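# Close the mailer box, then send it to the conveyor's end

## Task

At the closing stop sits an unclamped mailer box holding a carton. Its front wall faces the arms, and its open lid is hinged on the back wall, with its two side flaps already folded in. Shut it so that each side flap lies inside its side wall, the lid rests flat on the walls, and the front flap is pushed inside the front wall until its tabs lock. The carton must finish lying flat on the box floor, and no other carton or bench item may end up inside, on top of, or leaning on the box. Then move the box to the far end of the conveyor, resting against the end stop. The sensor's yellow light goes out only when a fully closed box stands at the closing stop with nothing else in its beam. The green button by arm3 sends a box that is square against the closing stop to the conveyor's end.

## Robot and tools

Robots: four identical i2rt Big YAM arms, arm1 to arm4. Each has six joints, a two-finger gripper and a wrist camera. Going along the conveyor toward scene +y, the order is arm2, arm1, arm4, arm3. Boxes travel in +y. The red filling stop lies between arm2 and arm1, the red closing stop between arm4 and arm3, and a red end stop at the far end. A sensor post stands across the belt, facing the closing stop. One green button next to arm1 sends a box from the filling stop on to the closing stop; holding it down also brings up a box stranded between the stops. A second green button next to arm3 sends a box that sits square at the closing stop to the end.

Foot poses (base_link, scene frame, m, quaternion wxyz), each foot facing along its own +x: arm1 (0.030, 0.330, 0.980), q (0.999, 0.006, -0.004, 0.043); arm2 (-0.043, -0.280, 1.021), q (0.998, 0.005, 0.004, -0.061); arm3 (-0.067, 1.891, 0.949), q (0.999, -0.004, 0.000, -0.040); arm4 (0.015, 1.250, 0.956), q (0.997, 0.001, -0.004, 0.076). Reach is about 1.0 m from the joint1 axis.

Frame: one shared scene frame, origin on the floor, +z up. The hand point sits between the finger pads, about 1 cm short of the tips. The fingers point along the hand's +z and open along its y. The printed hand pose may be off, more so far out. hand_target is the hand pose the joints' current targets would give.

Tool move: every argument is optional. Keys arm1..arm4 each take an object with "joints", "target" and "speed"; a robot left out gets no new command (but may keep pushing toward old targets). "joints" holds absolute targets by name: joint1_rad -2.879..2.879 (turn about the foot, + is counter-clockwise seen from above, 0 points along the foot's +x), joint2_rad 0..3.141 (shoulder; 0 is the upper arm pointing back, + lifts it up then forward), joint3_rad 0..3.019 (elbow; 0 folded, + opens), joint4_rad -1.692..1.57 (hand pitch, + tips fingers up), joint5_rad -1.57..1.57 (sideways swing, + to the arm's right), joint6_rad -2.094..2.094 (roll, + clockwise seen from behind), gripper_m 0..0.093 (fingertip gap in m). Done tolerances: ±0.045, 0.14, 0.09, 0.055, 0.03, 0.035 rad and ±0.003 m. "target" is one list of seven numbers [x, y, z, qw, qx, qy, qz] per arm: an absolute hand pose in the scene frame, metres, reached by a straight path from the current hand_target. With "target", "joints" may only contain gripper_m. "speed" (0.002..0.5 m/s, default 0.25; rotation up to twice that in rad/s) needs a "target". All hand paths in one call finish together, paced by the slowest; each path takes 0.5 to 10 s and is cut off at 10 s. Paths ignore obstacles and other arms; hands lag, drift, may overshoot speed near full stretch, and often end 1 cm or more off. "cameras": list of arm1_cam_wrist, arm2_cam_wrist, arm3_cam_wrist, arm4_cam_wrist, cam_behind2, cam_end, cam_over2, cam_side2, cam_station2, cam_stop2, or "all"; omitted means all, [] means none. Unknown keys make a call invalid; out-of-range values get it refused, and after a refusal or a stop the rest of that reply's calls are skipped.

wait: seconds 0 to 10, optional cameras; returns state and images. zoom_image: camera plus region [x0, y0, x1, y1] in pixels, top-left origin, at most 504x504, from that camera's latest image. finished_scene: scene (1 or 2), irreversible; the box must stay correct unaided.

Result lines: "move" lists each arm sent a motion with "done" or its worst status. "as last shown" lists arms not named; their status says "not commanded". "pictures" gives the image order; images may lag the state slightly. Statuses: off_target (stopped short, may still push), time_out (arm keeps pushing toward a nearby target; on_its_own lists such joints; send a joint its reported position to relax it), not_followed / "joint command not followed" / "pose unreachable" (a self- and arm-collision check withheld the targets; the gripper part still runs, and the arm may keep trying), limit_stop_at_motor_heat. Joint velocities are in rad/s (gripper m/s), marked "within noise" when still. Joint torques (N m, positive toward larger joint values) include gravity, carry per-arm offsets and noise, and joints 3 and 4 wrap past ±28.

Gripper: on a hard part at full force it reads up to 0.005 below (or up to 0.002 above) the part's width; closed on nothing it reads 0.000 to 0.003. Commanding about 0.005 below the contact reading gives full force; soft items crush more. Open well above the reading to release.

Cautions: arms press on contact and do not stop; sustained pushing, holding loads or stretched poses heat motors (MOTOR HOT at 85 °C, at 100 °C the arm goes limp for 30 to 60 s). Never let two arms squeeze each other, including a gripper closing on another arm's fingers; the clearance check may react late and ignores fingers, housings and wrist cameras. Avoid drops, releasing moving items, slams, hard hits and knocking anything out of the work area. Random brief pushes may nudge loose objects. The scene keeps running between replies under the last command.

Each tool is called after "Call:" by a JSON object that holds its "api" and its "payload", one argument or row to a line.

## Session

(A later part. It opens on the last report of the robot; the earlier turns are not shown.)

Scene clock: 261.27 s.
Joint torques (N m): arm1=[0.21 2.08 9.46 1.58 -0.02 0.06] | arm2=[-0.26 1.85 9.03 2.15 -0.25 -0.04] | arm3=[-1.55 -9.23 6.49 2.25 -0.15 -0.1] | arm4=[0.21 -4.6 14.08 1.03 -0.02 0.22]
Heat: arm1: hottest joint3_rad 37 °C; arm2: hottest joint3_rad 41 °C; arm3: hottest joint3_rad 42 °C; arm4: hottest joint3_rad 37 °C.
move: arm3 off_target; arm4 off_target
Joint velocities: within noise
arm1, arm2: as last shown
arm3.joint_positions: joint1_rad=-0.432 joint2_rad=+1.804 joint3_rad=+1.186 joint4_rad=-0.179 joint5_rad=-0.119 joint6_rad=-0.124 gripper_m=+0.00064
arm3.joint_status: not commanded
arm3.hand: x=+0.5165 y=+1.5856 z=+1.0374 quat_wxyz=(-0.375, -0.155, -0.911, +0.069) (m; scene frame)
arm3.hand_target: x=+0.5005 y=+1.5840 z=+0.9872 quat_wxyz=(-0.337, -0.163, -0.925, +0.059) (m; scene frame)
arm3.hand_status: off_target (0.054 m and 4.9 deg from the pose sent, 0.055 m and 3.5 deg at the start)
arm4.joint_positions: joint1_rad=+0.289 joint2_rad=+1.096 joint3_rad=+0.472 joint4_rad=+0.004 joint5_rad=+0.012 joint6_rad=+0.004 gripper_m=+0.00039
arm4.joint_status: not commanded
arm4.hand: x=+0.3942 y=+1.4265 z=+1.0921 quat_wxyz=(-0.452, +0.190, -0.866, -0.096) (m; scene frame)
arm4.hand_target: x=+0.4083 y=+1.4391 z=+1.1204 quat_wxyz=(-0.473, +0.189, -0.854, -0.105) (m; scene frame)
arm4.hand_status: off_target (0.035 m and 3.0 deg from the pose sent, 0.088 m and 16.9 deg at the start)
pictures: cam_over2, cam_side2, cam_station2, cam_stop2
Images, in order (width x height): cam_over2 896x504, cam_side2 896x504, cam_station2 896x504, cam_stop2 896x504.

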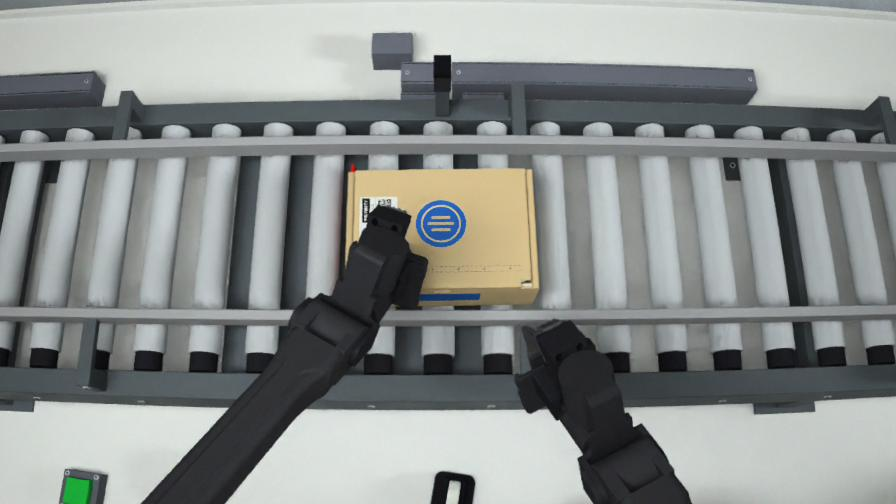

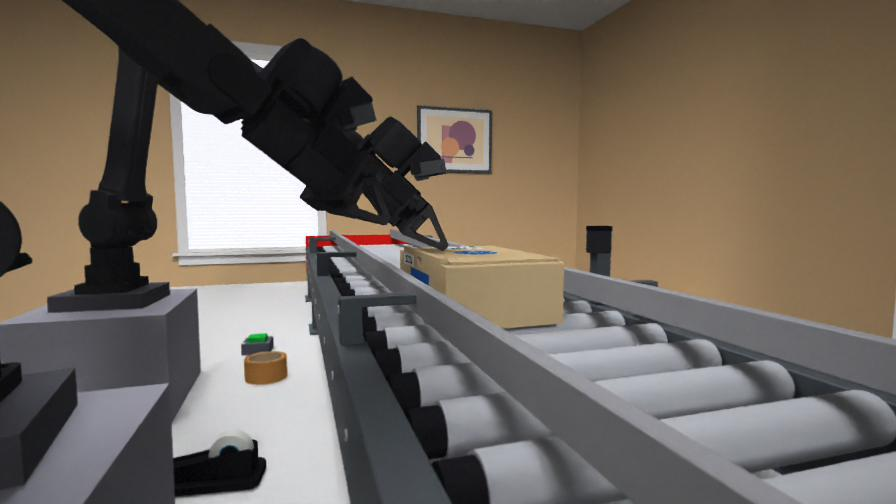

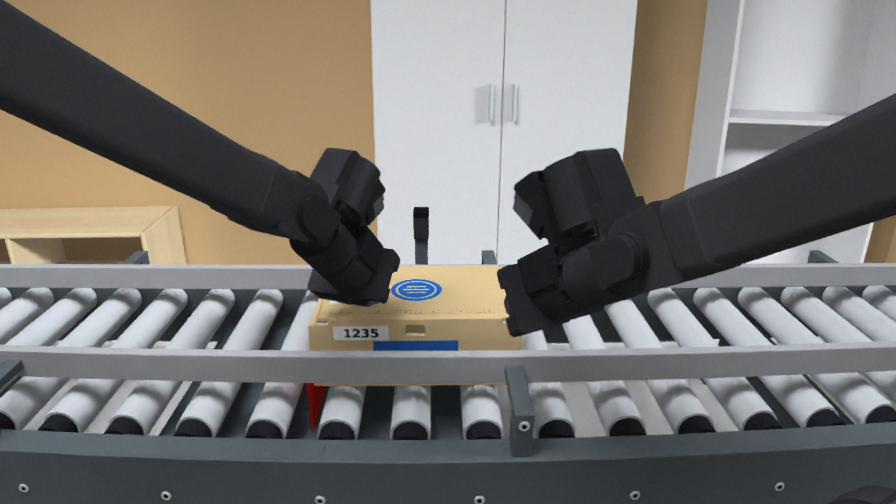

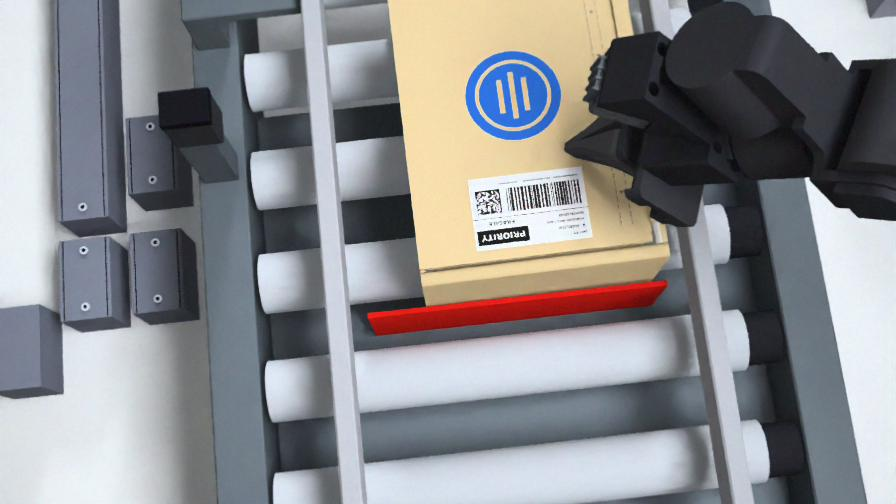

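Call:
{"api": "move", "payload": {
  "arm4": {"target": [0.515, 1.447, 1.115, 0.3736, -0.2000, 0.9020, 0.0828], "speed": 0.25},
  "cameras": []
}}

Call:
{"api": "move", "payload": {
  "arm4": {"target": [0.530, 1.450, 1.045, 0.3736, -0.2000, 0.9020, 0.0828], "speed": 0.15},
  "cameras": ["cam_side2"]
}}

Call:
{"api": "move", "payload": {
  "arm4": {"target": [0.518, 1.450, 0.992, 0.3736, -0.2000, 0.9020, 0.0828], "speed": 0.12},
  "cameras": ["cam_side2", "cam_over2", "cam_station2"]
}}

Call:
{"api": "zoom_image", "payload": {
  "camera": "cam_side2",
  "region": [390, 190, 620, 340]
}}

Scene clock: 277.03 s.
Joint torques (N m): arm1=[0.44 1.85 9.44 1.57 -0.05 0.05] | arm2=[-0.32 1.85 9.05 2.13 -0.25 -0.04] | arm3=[-1.32 -9.05 6.46 2.25 -0.14 -0.08] | arm4=[-1.38 -8.35 14.38 0.85 -0.25 0.07]
Heat: arm1: hottest joint3_rad 37 °C; arm2: hottest joint3_rad 41 °C; arm3: hottest joint3_rad 42 °C; arm4: hottest joint3_rad 40 °C.
move: arm4 off_target
Joint velocities: within noise
arm1.joint_positions: joint1_rad=+0.132 joint2_rad=+0.622 joint3_rad=+1.316 joint4_rad=-1.332 joint5_rad=-0.137 joint6_rad=-0.103 gripper_m=+0.09396
arm1.joint_status: not commanded
arm1.hand: x=+0.2589 y=+0.3986 z=+1.4874 quat_wxyz=(-0.449, +0.170, -0.873, -0.091) (m; scene frame)
arm1.hand_target: x=+0.2573 y=+0.3981 z=+1.5005 quat_wxyz=(-0.462, +0.170, -0.866, -0.092) (m; scene frame)
arm1.hand_status: not commanded
arm2.joint_positions: joint1_rad=-0.114 joint2_rad=+0.604 joint3_rad=+1.372 joint4_rad=-1.337 joint5_rad=-0.127 joint6_rad=-0.314 gripper_m=+0.09396
arm2.joint_status: not commanded
arm2.hand: x=+0.1893 y=-0.3187 z=+1.5541 quat_wxyz=(-0.473, +0.062, -0.876, +0.072) (m; scene frame)
arm2.hand_target: x=+0.1870 y=-0.3182 z=+1.5641 quat_wxyz=(-0.483, +0.063, -0.870, +0.075) (m; scene frame)
arm2.hand_status: not commanded
arm3: as last shown
arm3.hand_target: x=+0.5004 y=+1.5841 z=+0.9872 quat_wxyz=(-0.337, -0.163, -0.925, +0.059) (m; scene frame)
arm4.joint_positions: joint1_rad=+0.214 joint2_rad=+1.408 joint3_rad=+0.855 joint4_rad=-0.284 joint5_rad=-0.053 joint6_rad=-0.046 gripper_m=+0.00039
arm4.joint_status: not commanded
arm4.hand: x=+0.4934 y=+1.4432 z=+1.0928 quat_wxyz=(-0.354, +0.200, -0.910, -0.082) (m; scene frame)
arm4.hand_target: x=+0.5136 y=+1.4463 z=+1.1156 quat_wxyz=(-0.374, +0.200, -0.902, -0.083) (m; scene frame)
arm4.hand_status: off_target (0.031 m and 2.4 deg from the pose sent, 0.125 m and 10.0 deg at the start)
pictures: none
No camera images: "cameras" was empty.

Scene clock: 278.27 s.
Joint torques (N m): arm1=[0.44 2.02 9.47 1.62 -0.05 0.06] | arm2=[-0.26 1.85 9.03 2.13 -0.25 -0.04] | arm3=[-1.32 -9.23 6.5 2.19 -0.15 -0.06] | arm4=[-1.67 -9.76 9.37 1.66 -0.24 0.06]
Heat: arm1: hottest joint3_rad 37 °C; arm2: hottest joint3_rad 41 °C; arm3: hottest joint3_rad 42 °C; arm4: hottest joint3_rad 40 °C.
move: arm4 done
Joint velocities: within noise
arm1, arm2, arm3: as last shown
arm3.hand_target: x=+0.5005 y=+1.5841 z=+0.9872 quat_wxyz=(-0.337, -0.163, -0.925, +0.059) (m; scene frame)
arm4.joint_positions: joint1_rad=+0.213 joint2_rad=+1.566 joint3_rad=+0.855 joint4_rad=-0.102 joint5_rad=-0.057 joint6_rad=-0.050 gripper_m=+0.00039
arm4.joint_status: not commanded
arm4.hand: x=+0.5211 y=+1.4539 z=+1.0429 quat_wxyz=(-0.365, +0.202, -0.905, -0.085) (m; scene frame)
arm4.hand_target: x=+0.5298 y=+1.4500 z=+1.0451 quat_wxyz=(-0.374, +0.200, -0.902, -0.083) (m; scene frame)
arm4.hand_status: done (0.010 m and 1.0 deg from the pose sent, 0.060 m and 2.4 deg at the start)
pictures: cam_side2
Images, in order (width x height): cam_side2 896x504.

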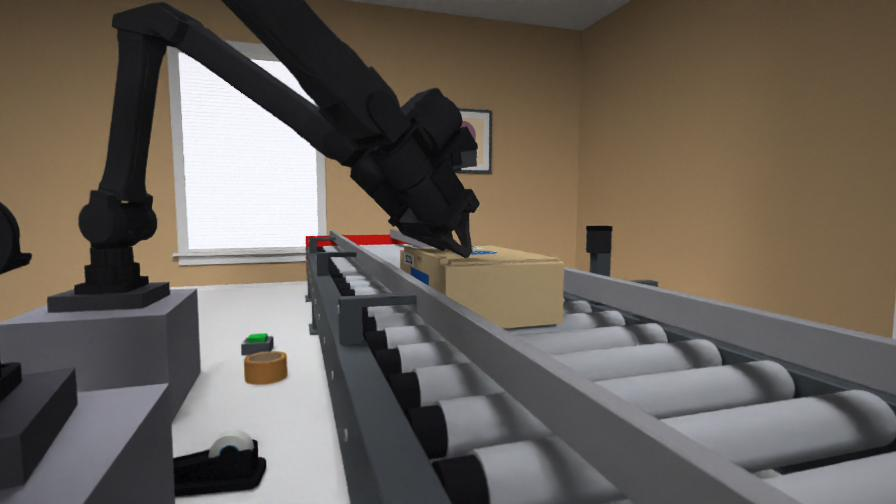

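Scene clock: 279.43 s.
Joint torques (N m): arm1=[0.09 1.73 9.44 1.54 -0.05 0.06] | arm2=[-0.26 1.85 9.03 2.14 -0.25 -0.05] | arm3=[-1.73 -9.17 6.45 2.26 -0.16 -0.08] | arm4=[-0.91 -6.48 5.7 0.72 0.03 0.13]
Heat: arm1: hottest joint3_rad 37 °C; arm2: hottest joint3_rad 41 °C; arm3: hottest joint3_rad 42 °C; arm4: hottest joint3_rad 40 °C.
move: arm4 off_target
Joint velocities: within noise
arm1, arm2, arm3: as last shown
arm4.joint_positions: joint1_rad=+0.213 joint2_rad=+1.601 joint3_rad=+0.809 joint4_rad=+0.090 joint5_rad=-0.057 joint6_rad=-0.050 gripper_m=+0.00039
arm4.joint_status: not commanded
arm4.hand: x=+0.5313 y=+1.4578 z=+1.0374 quat_wxyz=(-0.416, +0.199, -0.883, -0.092) (m; scene frame)
arm4.hand_target: x=+0.5155 y=+1.4493 z=+0.9944 quat_wxyz=(-0.373, +0.200, -0.902, -0.083) (m; scene frame)
arm4.hand_status: off_target (0.048 m and 5.4 deg from the pose sent, 0.051 m and 1.0 deg at the start)
pictures: cam_over2, cam_side2, cam_station2
Images, in order (width x height): cam_over2 896x504, cam_side2 896x504, cam_station2 896x504.

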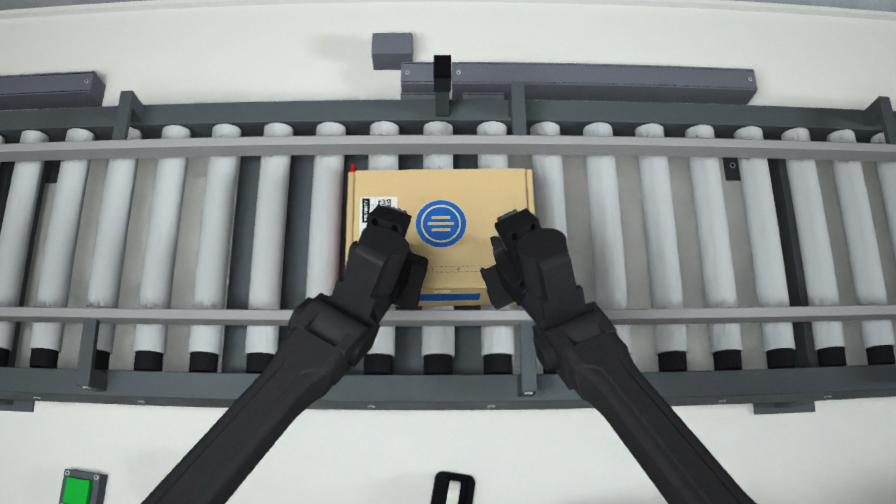

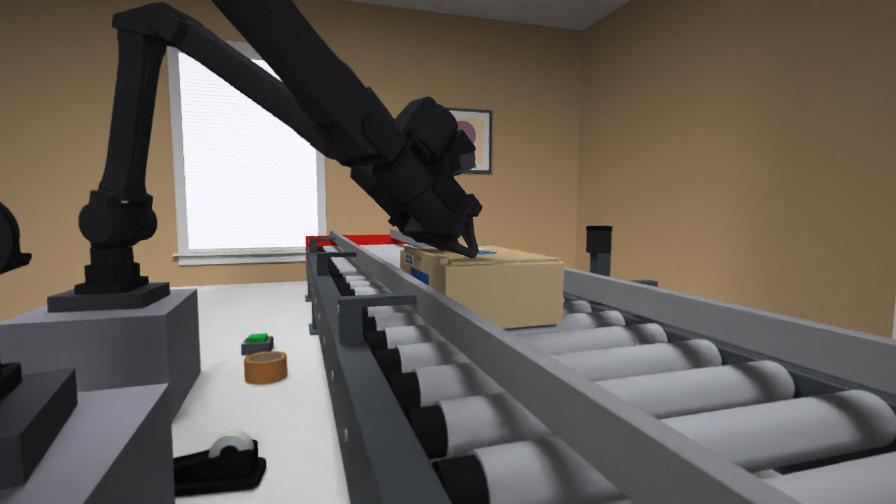

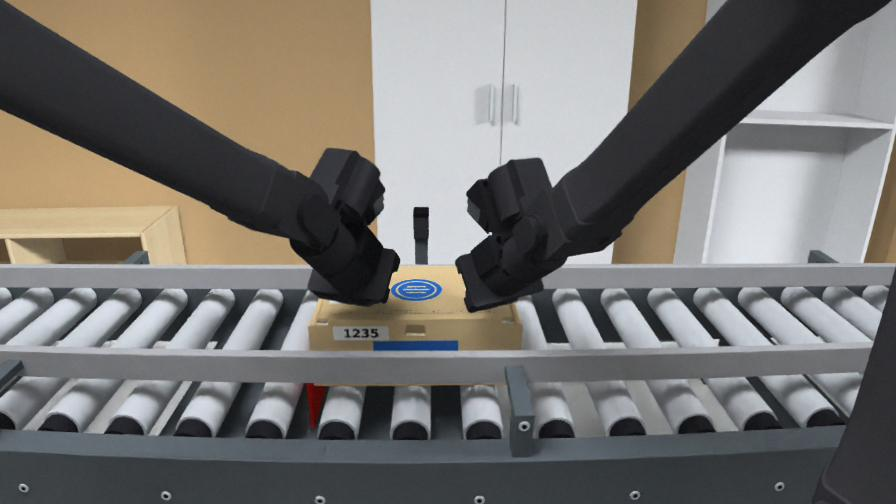

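Scaled by 2.191 from the camera's 896x504 image, which has a finer 1280x720 frame.

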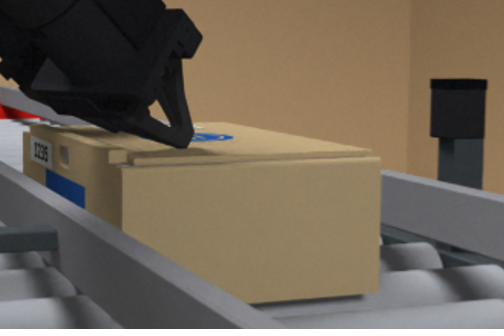

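Call:
{"api": "move", "payload": {
  "arm3": {"target": [0.475, 1.60, 1.12, 0.3368, 0.1632, 0.9254, -0.0594], "speed": 0.15},
  "arm4": {"target": [0.500, 1.435, 1.12, 0.3736, -0.2000, 0.9020, 0.0828], "speed": 0.15},
  "cameras": []
}}

Call:
{"api": "move", "payload": {
  "arm4": {"target": [0.505, 1.350, 1.10, 0.2527, -0.2090, 0.9430, 0.0560], "speed": 0.25},
  "arm3": {"target": [0.38, 1.72, 1.20, 0.3368, 0.1632, 0.9254, -0.0594], "speed": 0.25},
  "cameras": ["cam_over2", "cam_stop2", "cam_side2"]
}}

Call:
{"api": "zoom_image", "payload": {
  "camera": "cam_stop2",
  "region": [350, 200, 700, 350]
}}

Call:
{"api": "zoom_image", "payload": {
  "camera": "cam_over2",
  "region": [310, 150, 570, 330]
}}

Scene clock: 291.63 s.
Joint torques (N m): arm1=[0.38 1.9 9.35 1.69 -0.04 0.07] | arm2=[-0.26 1.85 9.05 2.15 -0.25 -0.05] | arm3=[-1.14 -12.92 11.62 1.7 -0.1 -0.06] | arm4=[-1.67 -9.35 14.2 0.87 -0.25 0.06]
Heat: arm1: hottest joint3_rad 37 °C; arm2: hottest joint3_rad 41 °C; arm3: hottest joint3_rad 42 °C; arm4: hottest joint3_rad 40 °C.
move: arm3 off_target; arm4 off_target
Joint velocities: within noise
arm1, arm2: as last shown
arm3.joint_positions: joint1_rad=-0.432 joint2_rad=+1.621 joint3_rad=+1.177 joint4_rad=-0.478 joint5_rad=-0.119 joint6_rad=-0.125 gripper_m=+0.00064
arm3.joint_status: not commanded
arm3.hand: x=+0.4670 y=+1.6136 z=+1.0960 quat_wxyz=(-0.320, -0.163, -0.932, +0.050) (m; scene frame)
arm3.hand_target: x=+0.4742 y=+1.6005 z=+1.1202 quat_wxyz=(-0.337, -0.163, -0.925, +0.060) (m; scene frame)
arm3.hand_status: off_target (0.029 m and 2.4 deg from the pose sent, 0.093 m and 4.9 deg at the start)
arm4.joint_positions: joint1_rad=+0.204 joint2_rad=+1.373 joint3_rad=+0.817 joint4_rad=-0.300 joint5_rad=-0.063 joint6_rad=-0.057 gripper_m=+0.00039
arm4.joint_status: not commanded
arm4.hand: x=+0.4783 y=+1.4337 z=+1.0883 quat_wxyz=(-0.345, +0.203, -0.913, -0.082) (m; scene frame)
arm4.hand_target: x=+0.4984 y=+1.4343 z=+1.1204 quat_wxyz=(-0.374, +0.200, -0.902, -0.082) (m; scene frame)
arm4.hand_status: off_target (0.038 m and 3.5 deg from the pose sent, 0.091 m and 5.4 deg at the start)
pictures: none
No camera images: "cameras" was empty.

Scene clock: 293.20 s.
Joint torques (N m): arm1=[0.32 1.85 9.39 1.61 -0.03 0.06] | arm2=[-0.26 1.85 9.05 2.14 -0.25 -0.05] | arm3=[0.5 -6.48 9.37 1.84 0.12 0.08] | arm4=[-1.38 -8.7 14.31 0.49 -0.32 0.05]
Heat: arm1: hottest joint3_rad 37 °C; arm2: hottest joint3_rad 41 °C; arm3: hottest joint3_rad 42 °C; arm4: hottest joint3_rad 40 °C.
move: arm3 done; arm4 off_target
Joint velocities: within noise
arm1, arm2: as last shown
arm3.joint_positions: joint1_rad=-0.307 joint2_rad=+1.197 joint3_rad=+1.011 joint4_rad=-0.685 joint5_rad=-0.027 joint6_rad=-0.024 gripper_m=+0.00064
arm3.joint_status: not commanded
arm3.hand: x=+0.3798 y=+1.7143 z=+1.1986 quat_wxyz=(-0.338, -0.164, -0.925, +0.061) (m; scene frame)
arm3.hand_target: x=+0.3800 y=+1.7200 z=+1.2000 quat_wxyz=(-0.337, -0.163, -0.925, +0.059) (m; scene frame)
arm3.hand_status: done (0.006 m and 0.3 deg from the pose sent, 0.172 m and 2.4 deg at the start)
arm4.joint_positions: joint1_rad=+0.012 joint2_rad=+1.423 joint3_rad=+0.940 joint4_rad=-0.633 joint5_rad=-0.135 joint6_rad=-0.236 gripper_m=+0.00039
arm4.joint_status: not commanded
arm4.hand: x=+0.4829 y=+1.3505 z=+1.0788 quat_wxyz=(-0.232, +0.208, -0.948, -0.058) (m; scene frame)
arm4.hand_target: x=+0.5036 y=+1.3496 z=+1.1004 quat_wxyz=(-0.253, +0.209, -0.943, -0.056) (m; scene frame)
arm4.hand_status: off_target (0.031 m and 2.5 deg from the pose sent, 0.089 m and 11.6 deg at the start)
pictures: cam_over2, cam_side2, cam_stop2
Images, in order (width x height): cam_over2 896x504, cam_side2 896x504, cam_stop2 896x504.

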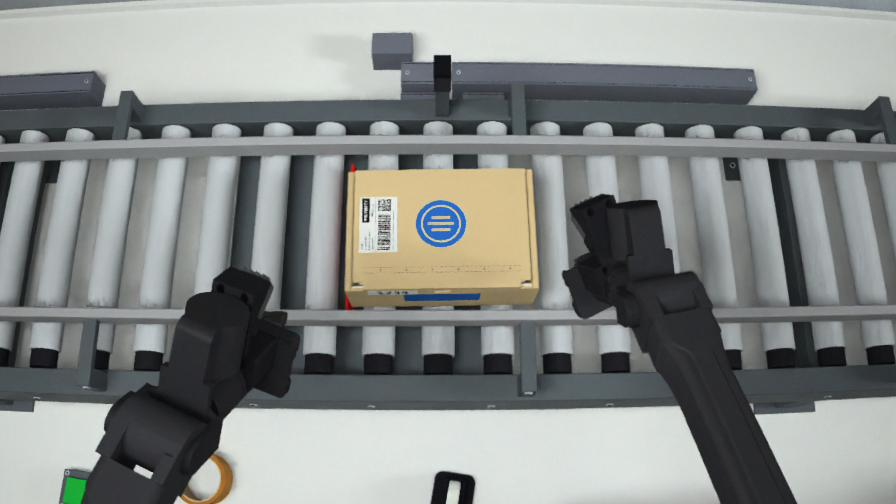

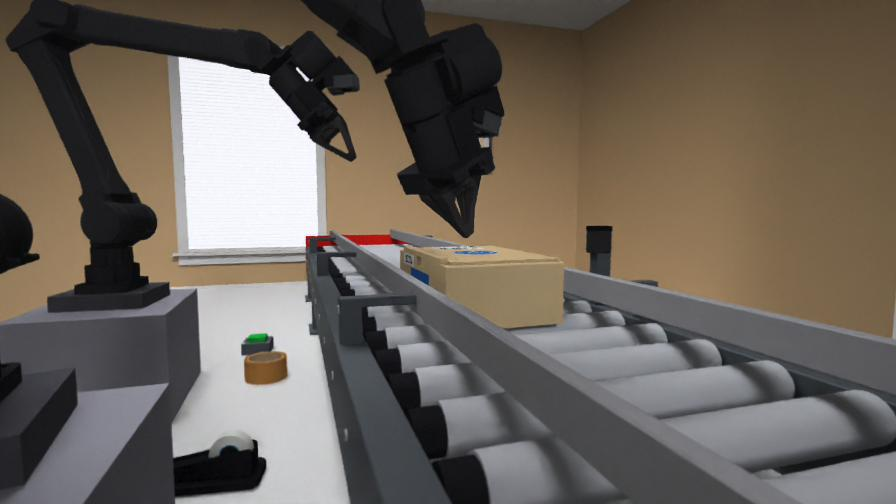

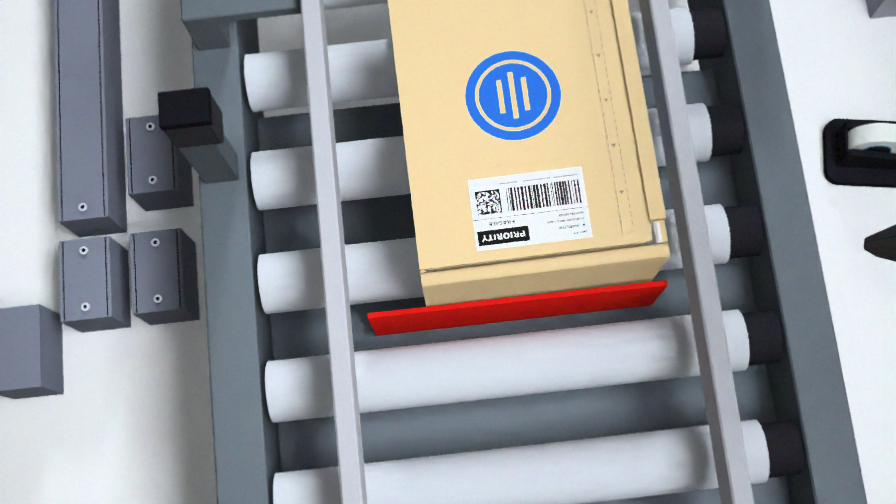

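Scaled by 1.440 from the camera's 896x504 image, which has a finer 1280x720 frame.

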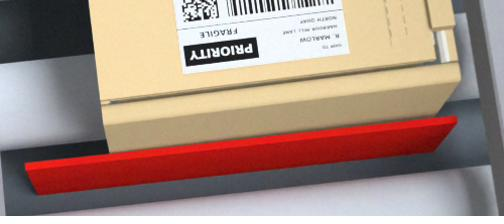

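Scaled by 1.938 from the camera's 896x504 image, which has a finer 1280x720 frame.

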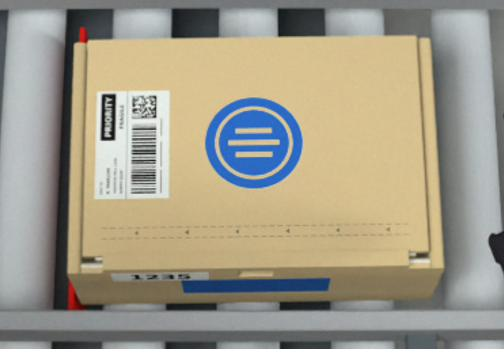

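Call:
{"api": "move", "payload": {
  "arm4": {"target": [0.527, 1.350, 1.005, 0.2527, -0.2090, 0.9430, 0.0560], "speed": 0.2},
  "arm3": {"target": [0.24, 2.06, 1.12, 0.0, -0.342, 0.940, 0.0], "speed": 0.3},
  "cameras": ["cam_station2"]
}}

Call:
{"api": "move", "payload": {
  "arm4": {"target": [0.527, 1.395, 1.012, 0.2527, -0.2090, 0.9430, 0.0560], "speed": 0.06},
  "arm3": {"target": [0.185, 2.175, 0.95, 0.0, -0.342, 0.940, 0.0], "speed": 0.3},
  "cameras": ["arm3_cam_wrist", "cam_stop2", "cam_over2", "cam_end"]
}}

Call:
{"api": "zoom_image", "payload": {
  "camera": "cam_stop2",
  "region": [350, 200, 700, 350]
}}

Call:
{"api": "zoom_image", "payload": {
  "camera": "cam_over2",
  "region": [310, 150, 570, 330]
}}

Scene clock: 330.53 s.
Joint torques (N m): arm1=[0.15 1.9 9.42 1.61 -0.05 0.07] | arm2=[-0.32 1.79 9.06 2.13 -0.25 -0.04] | arm3=[0.5 -4.48 11.45 0.61 -0.2 -0.03] | arm4=[-1.67 -10.52 8.28 1.29 -0.32 0.06]
Heat: arm1: hottest joint3_rad 38 °C; arm2: hottest joint3_rad 41 °C; arm3: hottest joint3_rad 42 °C; arm4: hottest joint3_rad 45 °C.
move: arm3 off_target; arm4 done
Joint velocities: within noise
arm1, arm2: as last shown
arm3.joint_positions: joint1_rad=+0.571 joint2_rad=+1.262 joint3_rad=+0.982 joint4_rad=-1.308 joint5_rad=-0.002 joint6_rad=-0.195 gripper_m=+0.00064
arm3.joint_status: not commanded
arm3.hand: x=+0.2285 y=+2.0490 z=+1.1078 quat_wxyz=(+0.010, +0.336, -0.942, +0.003) (m; scene frame)
arm3.hand_target: x=+0.2395 y=+2.0597 z=+1.1200 quat_wxyz=(+0.000, +0.342, -0.940, +0.000) (m; scene frame)
arm3.hand_status: off_target (0.020 m and 1.4 deg from the pose sent, 0.381 m and 71.3 deg at the start)
arm4.joint_positions: joint1_rad=+0.008 joint2_rad=+1.623 joint3_rad=+0.932 joint4_rad=-0.391 joint5_rad=-0.139 joint6_rad=-0.244 gripper_m=+0.00039
arm4.joint_status: not commanded
arm4.hand: x=+0.5229 y=+1.3561 z=+1.0069 quat_wxyz=(-0.249, +0.211, -0.944, -0.058) (m; scene frame)
arm4.hand_target: x=+0.5269 y=+1.3501 z=+1.0052 quat_wxyz=(-0.253, +0.209, -0.943, -0.056) (m; scene frame)
arm4.hand_status: done (0.008 m and 0.6 deg from the pose sent, 0.086 m and 2.5 deg at the start)
pictures: cam_station2
Images, in order (width x height): cam_station2 896x504.

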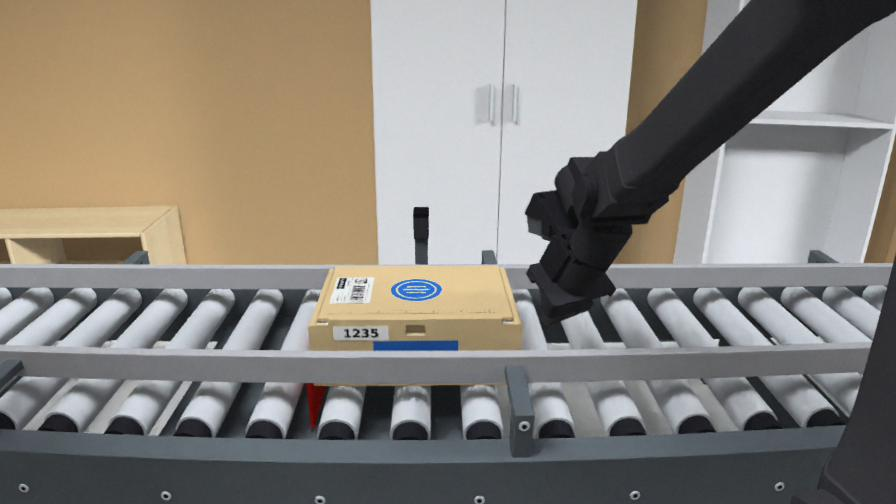

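Scene clock: 332.30 s.
Joint torques (N m): arm1=[0.15 1.9 9.5 1.54 -0.05 0.07] | arm2=[-0.32 1.85 9.05 2.15 -0.25 -0.04] | arm3=[0.26 -7.18 6.99 1.39 0.02 0.07] | arm4=[0.15 -10.34 10.91 0.77 -0.1 0.23]
Heat: arm1: hottest joint3_rad 38 °C; arm2: hottest joint3_rad 41 °C; arm3: hottest joint3_rad 42 °C; arm4: hottest joint3_rad 45 °C.
move: arm3 done; arm4 off_target
Joint velocities: within noise
arm1, arm2: as last shown
arm3.joint_positions: joint1_rad=+0.917 joint2_rad=+1.573 joint3_rad=+0.837 joint4_rad=-0.833 joint5_rad=-0.006 joint6_rad=+0.140 gripper_m=+0.00064
arm3.joint_status: not commanded
arm3.hand: x=+0.1840 y=+2.1687 z=+0.9536 quat_wxyz=(+0.002, +0.341, -0.940, +0.000) (m; scene frame)
arm3.hand_target: x=+0.1849 y=+2.1749 z=+0.9501 quat_wxyz=(+0.000, +0.342, -0.940, +0.000) (m; scene frame)
arm3.hand_status: done (0.007 m and 0.2 deg from the pose sent, 0.207 m and 1.5 deg at the start)
arm4.joint_positions: joint1_rad=+0.083 joint2_rad=+1.626 joint3_rad=+0.932 joint4_rad=-0.391 joint5_rad=-0.097 joint6_rad=-0.174 gripper_m=+0.00039
arm4.joint_status: not commanded
arm4.hand: x=+0.5154 y=+1.3868 z=+1.0049 quat_wxyz=(-0.243, +0.209, -0.946, -0.055) (m; scene frame)
arm4.hand_target: x=+0.5266 y=+1.3950 z=+1.0123 quat_wxyz=(-0.253, +0.209, -0.943, -0.056) (m; scene frame)
arm4.hand_status: off_target (0.016 m and 1.1 deg from the pose sent, 0.040 m and 0.6 deg at the start)
pictures: arm3_cam_wrist, cam_end, cam_over2, cam_stop2
Images, in order (width x height): arm3_cam_wrist 672x504, cam_end 896x504, cam_over2 896x504, cam_stop2 896x504.

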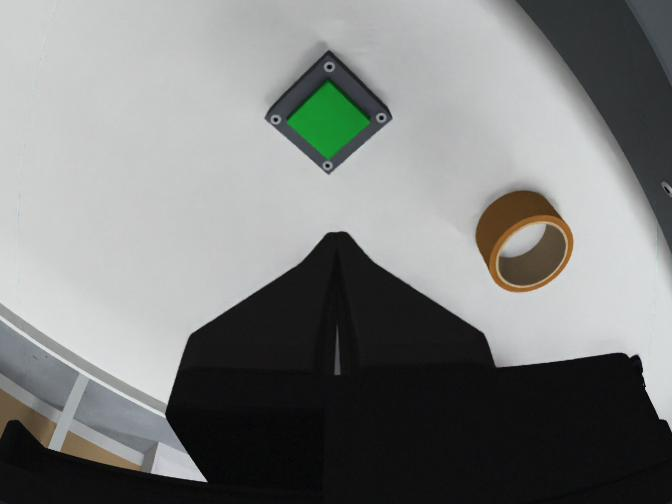

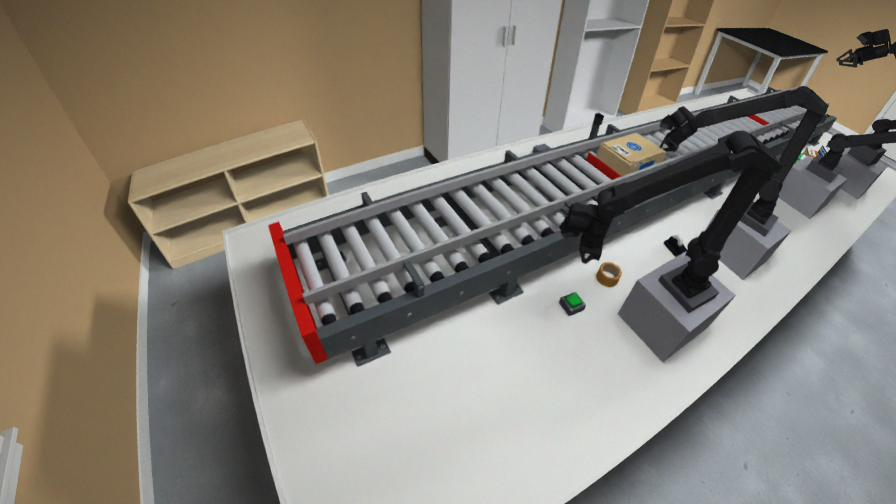

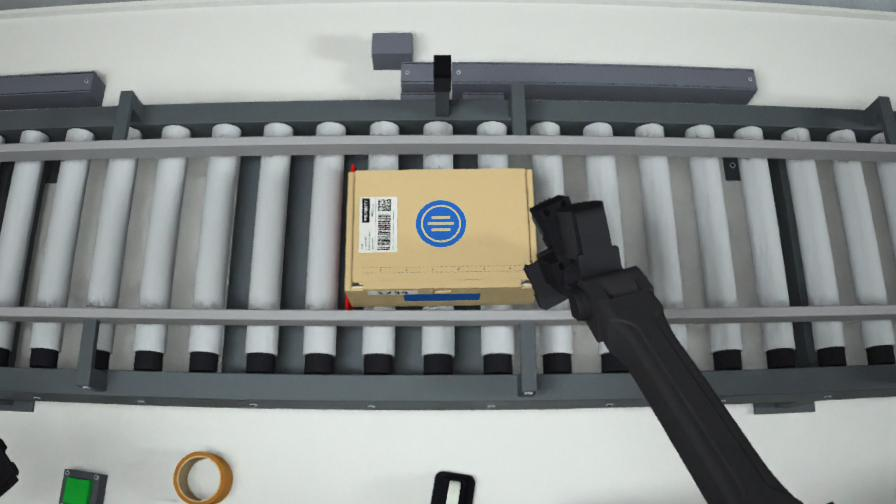

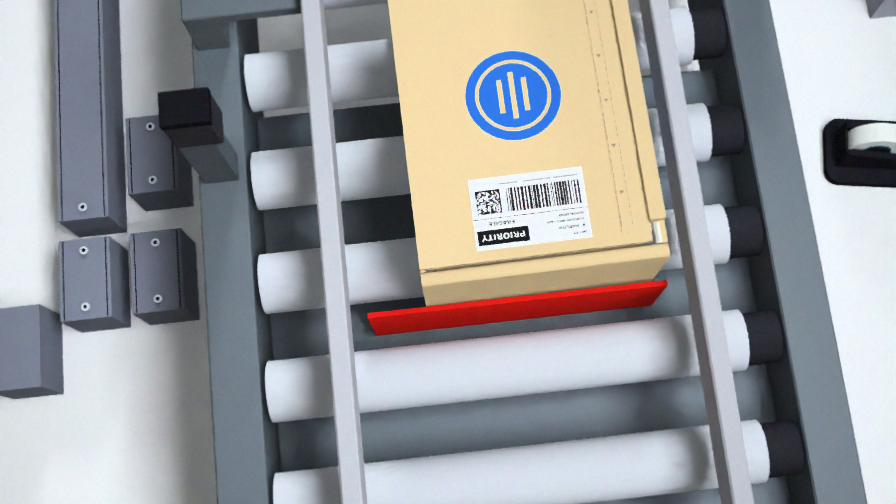

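Scaled by 1.440 from the camera's 896x504 image, which has a finer 1280x720 frame.

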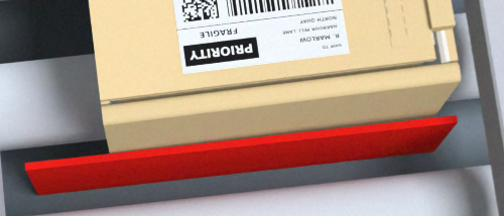

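Scaled by 1.938 from the camera's 896x504 image, which has a finer 1280x720 frame.

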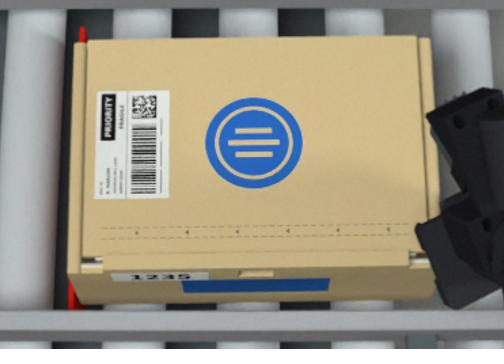

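Call:
{"api": "move", "payload": {
  "arm4": {"target": [0.530, 1.405, 1.018, 0.2527, -0.2090, 0.9430, 0.0560], "speed": 0.06},
  "cameras": ["cam_stop2", "cam_over2", "cam_end"]
}}

Scene clock: 352.87 s.
Joint torques (N m): arm1=[0.26 1.96 9.44 1.57 -0.07 0.06] | arm2=[-0.32 1.79 9.05 2.18 -0.25 -0.04] | arm3=[0.32 -7.3 6.99 1.42 0.03 0.09] | arm4=[0.67 -10.34 12.66 0.49 -0.2 0.23]
Heat: arm1: hottest joint3_rad 38 °C; arm2: hottest joint3_rad 41 °C; arm3: hottest joint3_rad 42 °C; arm4: hottest joint3_rad 44 °C.
move: arm4 off_target
Joint velocities: within noise
arm1, arm2, arm3: as last shown
arm3.joint_positions: joint1_rad=+0.917 joint2_rad=+1.573 joint3_rad=+0.837 joint4_rad=-0.833 joint5_rad=-0.006 joint6_rad=+0.141 gripper_m=+0.00064
arm4.joint_positions: joint1_rad=+0.095 joint2_rad=+1.626 joint3_rad=+0.932 joint4_rad=-0.402 joint5_rad=-0.085 joint6_rad=-0.156 gripper_m=+0.00039
arm4.joint_status: not commanded
arm4.hand: x=+0.5121 y=+1.3899 z=+1.0034 quat_wxyz=(-0.238, +0.204, -0.948, -0.052) (m; scene frame)
arm4.hand_target: x=+0.5289 y=+1.4048 z=+1.0186 quat_wxyz=(-0.253, +0.209, -0.943, -0.056) (m; scene frame)
arm4.hand_status: off_target (0.028 m and 2.0 deg from the pose sent, 0.027 m and 1.1 deg at the start)
pictures: cam_end, cam_over2, cam_stop2
Images, in order (width x height): cam_end 896x504, cam_over2 896x504, cam_stop2 896x504.

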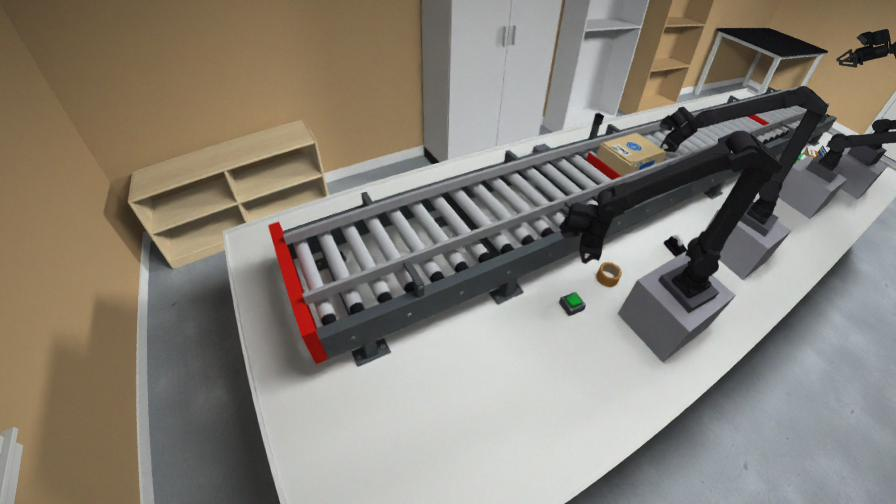

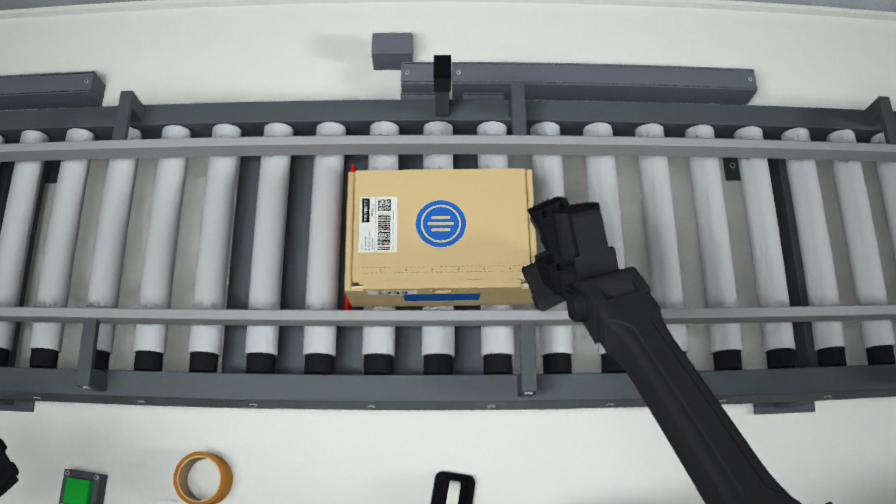

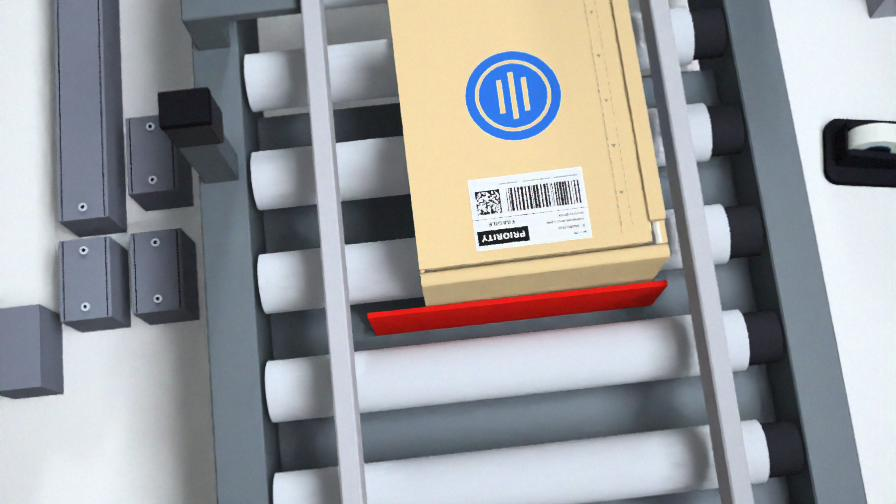

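Call:
{"api": "move", "payload": {
  "arm4": {"target": [0.532, 1.415, 1.022, 0.2527, -0.2090, 0.9430, 0.0560], "speed": 0.06},
  "cameras": ["cam_stop2", "cam_over2"]
}}

Call:
{"api": "zoom_image", "payload": {
  "camera": "cam_over2",
  "region": [310, 150, 570, 330]
}}

Call:
{"api": "zoom_image", "payload": {
  "camera": "cam_stop2",
  "region": [350, 200, 700, 350]
}}

Scene clock: 360.07 s.
Joint torques (N m): arm1=[0.26 1.85 9.48 1.52 -0.03 0.08] | arm2=[-0.32 1.79 9.03 2.15 -0.25 -0.05] | arm3=[0.5 -7.18 6.98 1.39 0.02 0.08] | arm4=[1.38 -10.34 13.39 0.66 -0.39 0.23]
Heat: arm1: hottest joint3_rad 38 °C; arm2: hottest joint3_rad 41 °C; arm3: hottest joint3_rad 41 °C; arm4: hottest joint3_rad 44 °C.
move: arm4 off_target
Joint velocities: within noise
arm1.joint_positions: joint1_rad=+0.132 joint2_rad=+0.622 joint3_rad=+1.316 joint4_rad=-1.332 joint5_rad=-0.137 joint6_rad=-0.103 gripper_m=+0.09396
arm1.joint_status: not commanded
arm1.hand: x=+0.2589 y=+0.3986 z=+1.4874 quat_wxyz=(-0.449, +0.170, -0.873, -0.091) (m; scene frame)
arm1.hand_target: x=+0.2573 y=+0.3981 z=+1.5005 quat_wxyz=(-0.462, +0.170, -0.866, -0.092) (m; scene frame)
arm1.hand_status: not commanded
arm2.joint_positions: joint1_rad=-0.114 joint2_rad=+0.604 joint3_rad=+1.372 joint4_rad=-1.337 joint5_rad=-0.127 joint6_rad=-0.314 gripper_m=+0.09396
arm2.joint_status: not commanded
arm2.hand: x=+0.1893 y=-0.3187 z=+1.5541 quat_wxyz=(-0.473, +0.062, -0.876, +0.072) (m; scene frame)
arm2.hand_target: x=+0.1870 y=-0.3182 z=+1.5641 quat_wxyz=(-0.483, +0.063, -0.870, +0.075) (m; scene frame)
arm2.hand_status: not commanded
arm3: as last shown
arm4.joint_positions: joint1_rad=+0.106 joint2_rad=+1.627 joint3_rad=+0.940 joint4_rad=-0.420 joint5_rad=-0.070 joint6_rad=-0.137 gripper_m=+0.00039
arm4.joint_status: not commanded
arm4.hand: x=+0.5108 y=+1.3931 z=+1.0039 quat_wxyz=(-0.232, +0.199, -0.951, -0.048) (m; scene frame)
arm4.hand_target: x=+0.5301 y=+1.4147 z=+1.0228 quat_wxyz=(-0.253, +0.209, -0.943, -0.056) (m; scene frame)
arm4.hand_status: off_target (0.035 m and 2.9 deg from the pose sent, 0.037 m and 2.0 deg at the start)
pictures: cam_over2, cam_stop2
Images, in order (width x height): cam_over2 896x504, cam_stop2 896x504.

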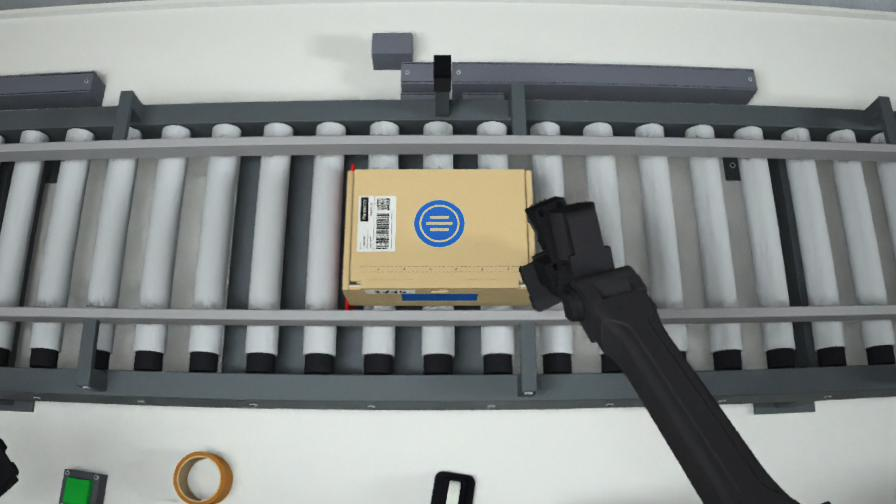

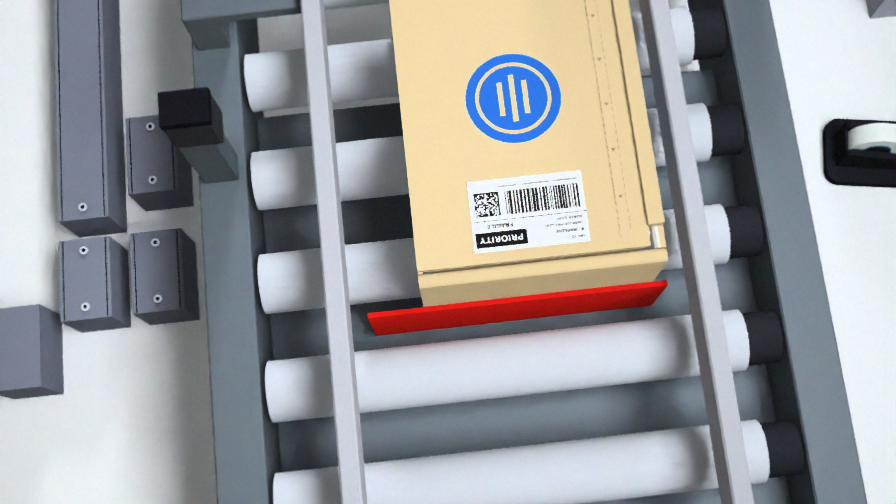

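Scaled by 1.938 from the camera's 896x504 image, which has a finer 1280x720 frame.

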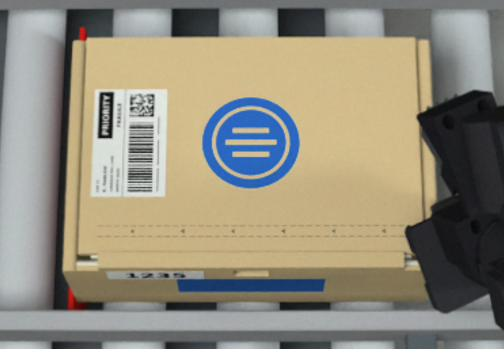

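Scaled by 1.440 from the camera's 896x504 image, which has a finer 1280x720 frame.

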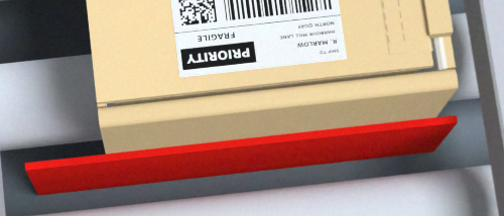

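Call:
{"api": "move", "payload": {
  "arm4": {"target": [0.44, 1.31, 1.16, 0.2527, -0.2090, 0.9430, 0.0560], "speed": 0.15},
  "arm3": {"target": [0.178, 2.170, 0.835, 0, -0.342, 0.940, 0], "speed": 0.12},
  "cameras": ["arm3_cam_wrist", "cam_over2", "cam_station2"]
}}

Call:
{"api": "zoom_image", "payload": {
  "camera": "cam_over2",
  "region": [310, 150, 570, 330]
}}

Scene clock: 378.13 s.
Joint torques (N m): arm1=[0.38 1.55 9.44 1.63 -0.06 0.06] | arm2=[-0.26 1.79 9.05 2.13 -0.25 -0.04] | arm3=[0.67 -8.59 4.23 1.51 0.03 0.09] | arm4=[-1.61 -7.24 11.52 0.5 -0.36 0.06]
Heat: arm1: hottest joint3_rad 38 °C; arm2: hottest joint3_rad 41 °C; arm3: hottest joint3_rad 41 °C; arm4: hottest joint3_rad 45 °C.
move: arm3 done; arm4 off_target
Joint velocities: within noise
arm1, arm2: as last shown
arm3.joint_positions: joint1_rad=+0.920 joint2_rad=+1.842 joint3_rad=+0.766 joint4_rad=-0.482 joint5_rad=-0.006 joint6_rad=+0.147 gripper_m=+0.00064
arm3.joint_status: not commanded
arm3.hand: x=+0.1824 y=+2.1679 z=+0.8419 quat_wxyz=(-0.003, +0.339, -0.941, -0.002) (m; scene frame)
arm3.hand_target: x=+0.1779 y=+2.1697 z=+0.8351 quat_wxyz=(+0.000, +0.342, -0.940, +0.000) (m; scene frame)
arm3.hand_status: done (0.008 m and 0.5 deg from the pose sent, 0.119 m and 0.2 deg at the start)
arm4.joint_positions: joint1_rad=-0.069 joint2_rad=+1.200 joint3_rad=+0.933 joint4_rad=-0.834 joint5_rad=-0.175 joint6_rad=-0.311 gripper_m=+0.00039
arm4.joint_status: not commanded
arm4.hand: x=+0.4358 y=+1.3145 z=+1.1499 quat_wxyz=(-0.244, +0.210, -0.945, -0.058) (m; scene frame)
arm4.hand_target: x=+0.4399 y=+1.3101 z=+1.1601 quat_wxyz=(-0.253, +0.209, -0.943, -0.056) (m; scene frame)
arm4.hand_status: off_target (0.012 m and 1.1 deg from the pose sent, 0.190 m and 2.9 deg at the start)
pictures: arm3_cam_wrist, cam_over2, cam_station2
Images, in order (width x height): arm3_cam_wrist 672x504, cam_over2 896x504, cam_station2 896x504.

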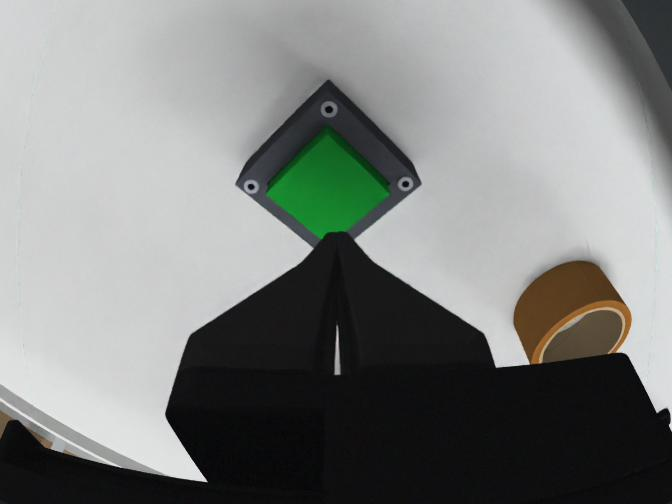

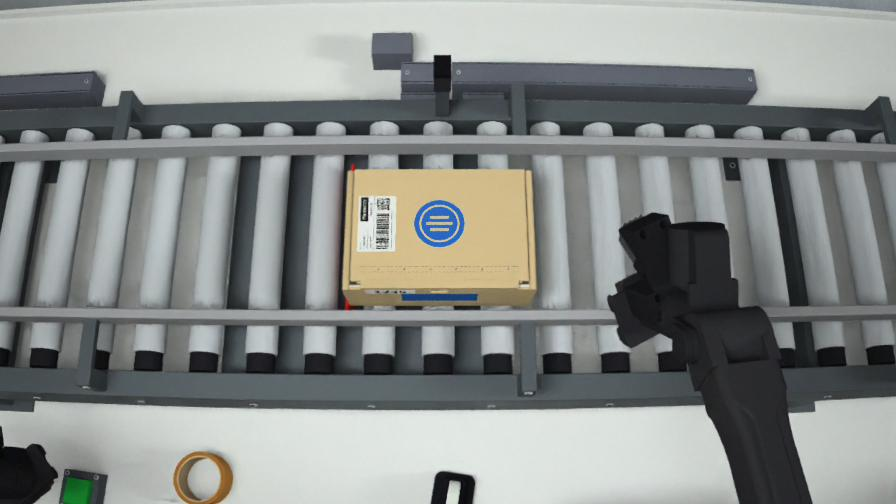

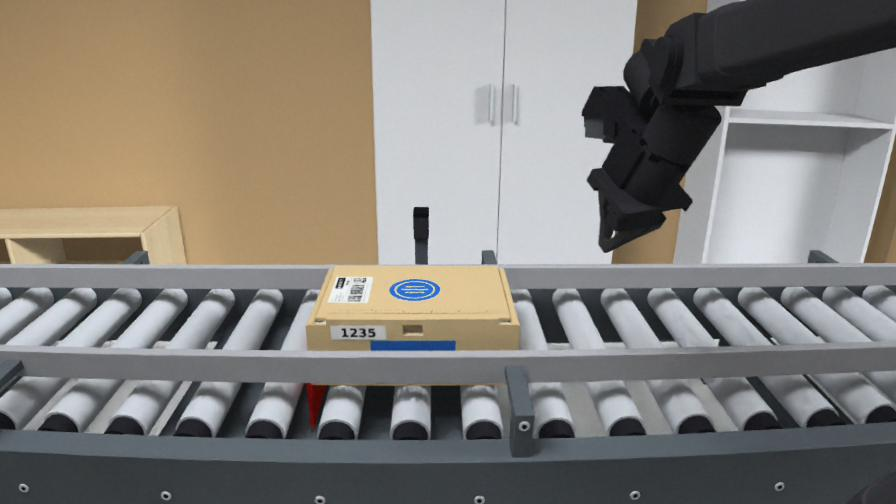

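Scaled by 1.938 from the camera's 896x504 image, which has a finer 1280x720 frame.

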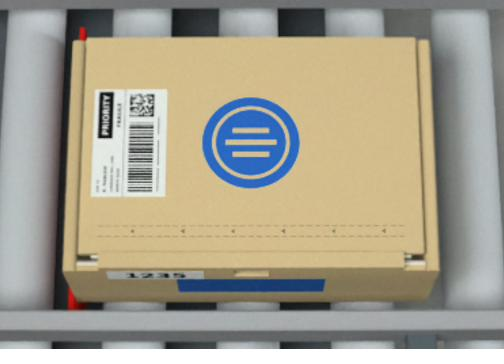

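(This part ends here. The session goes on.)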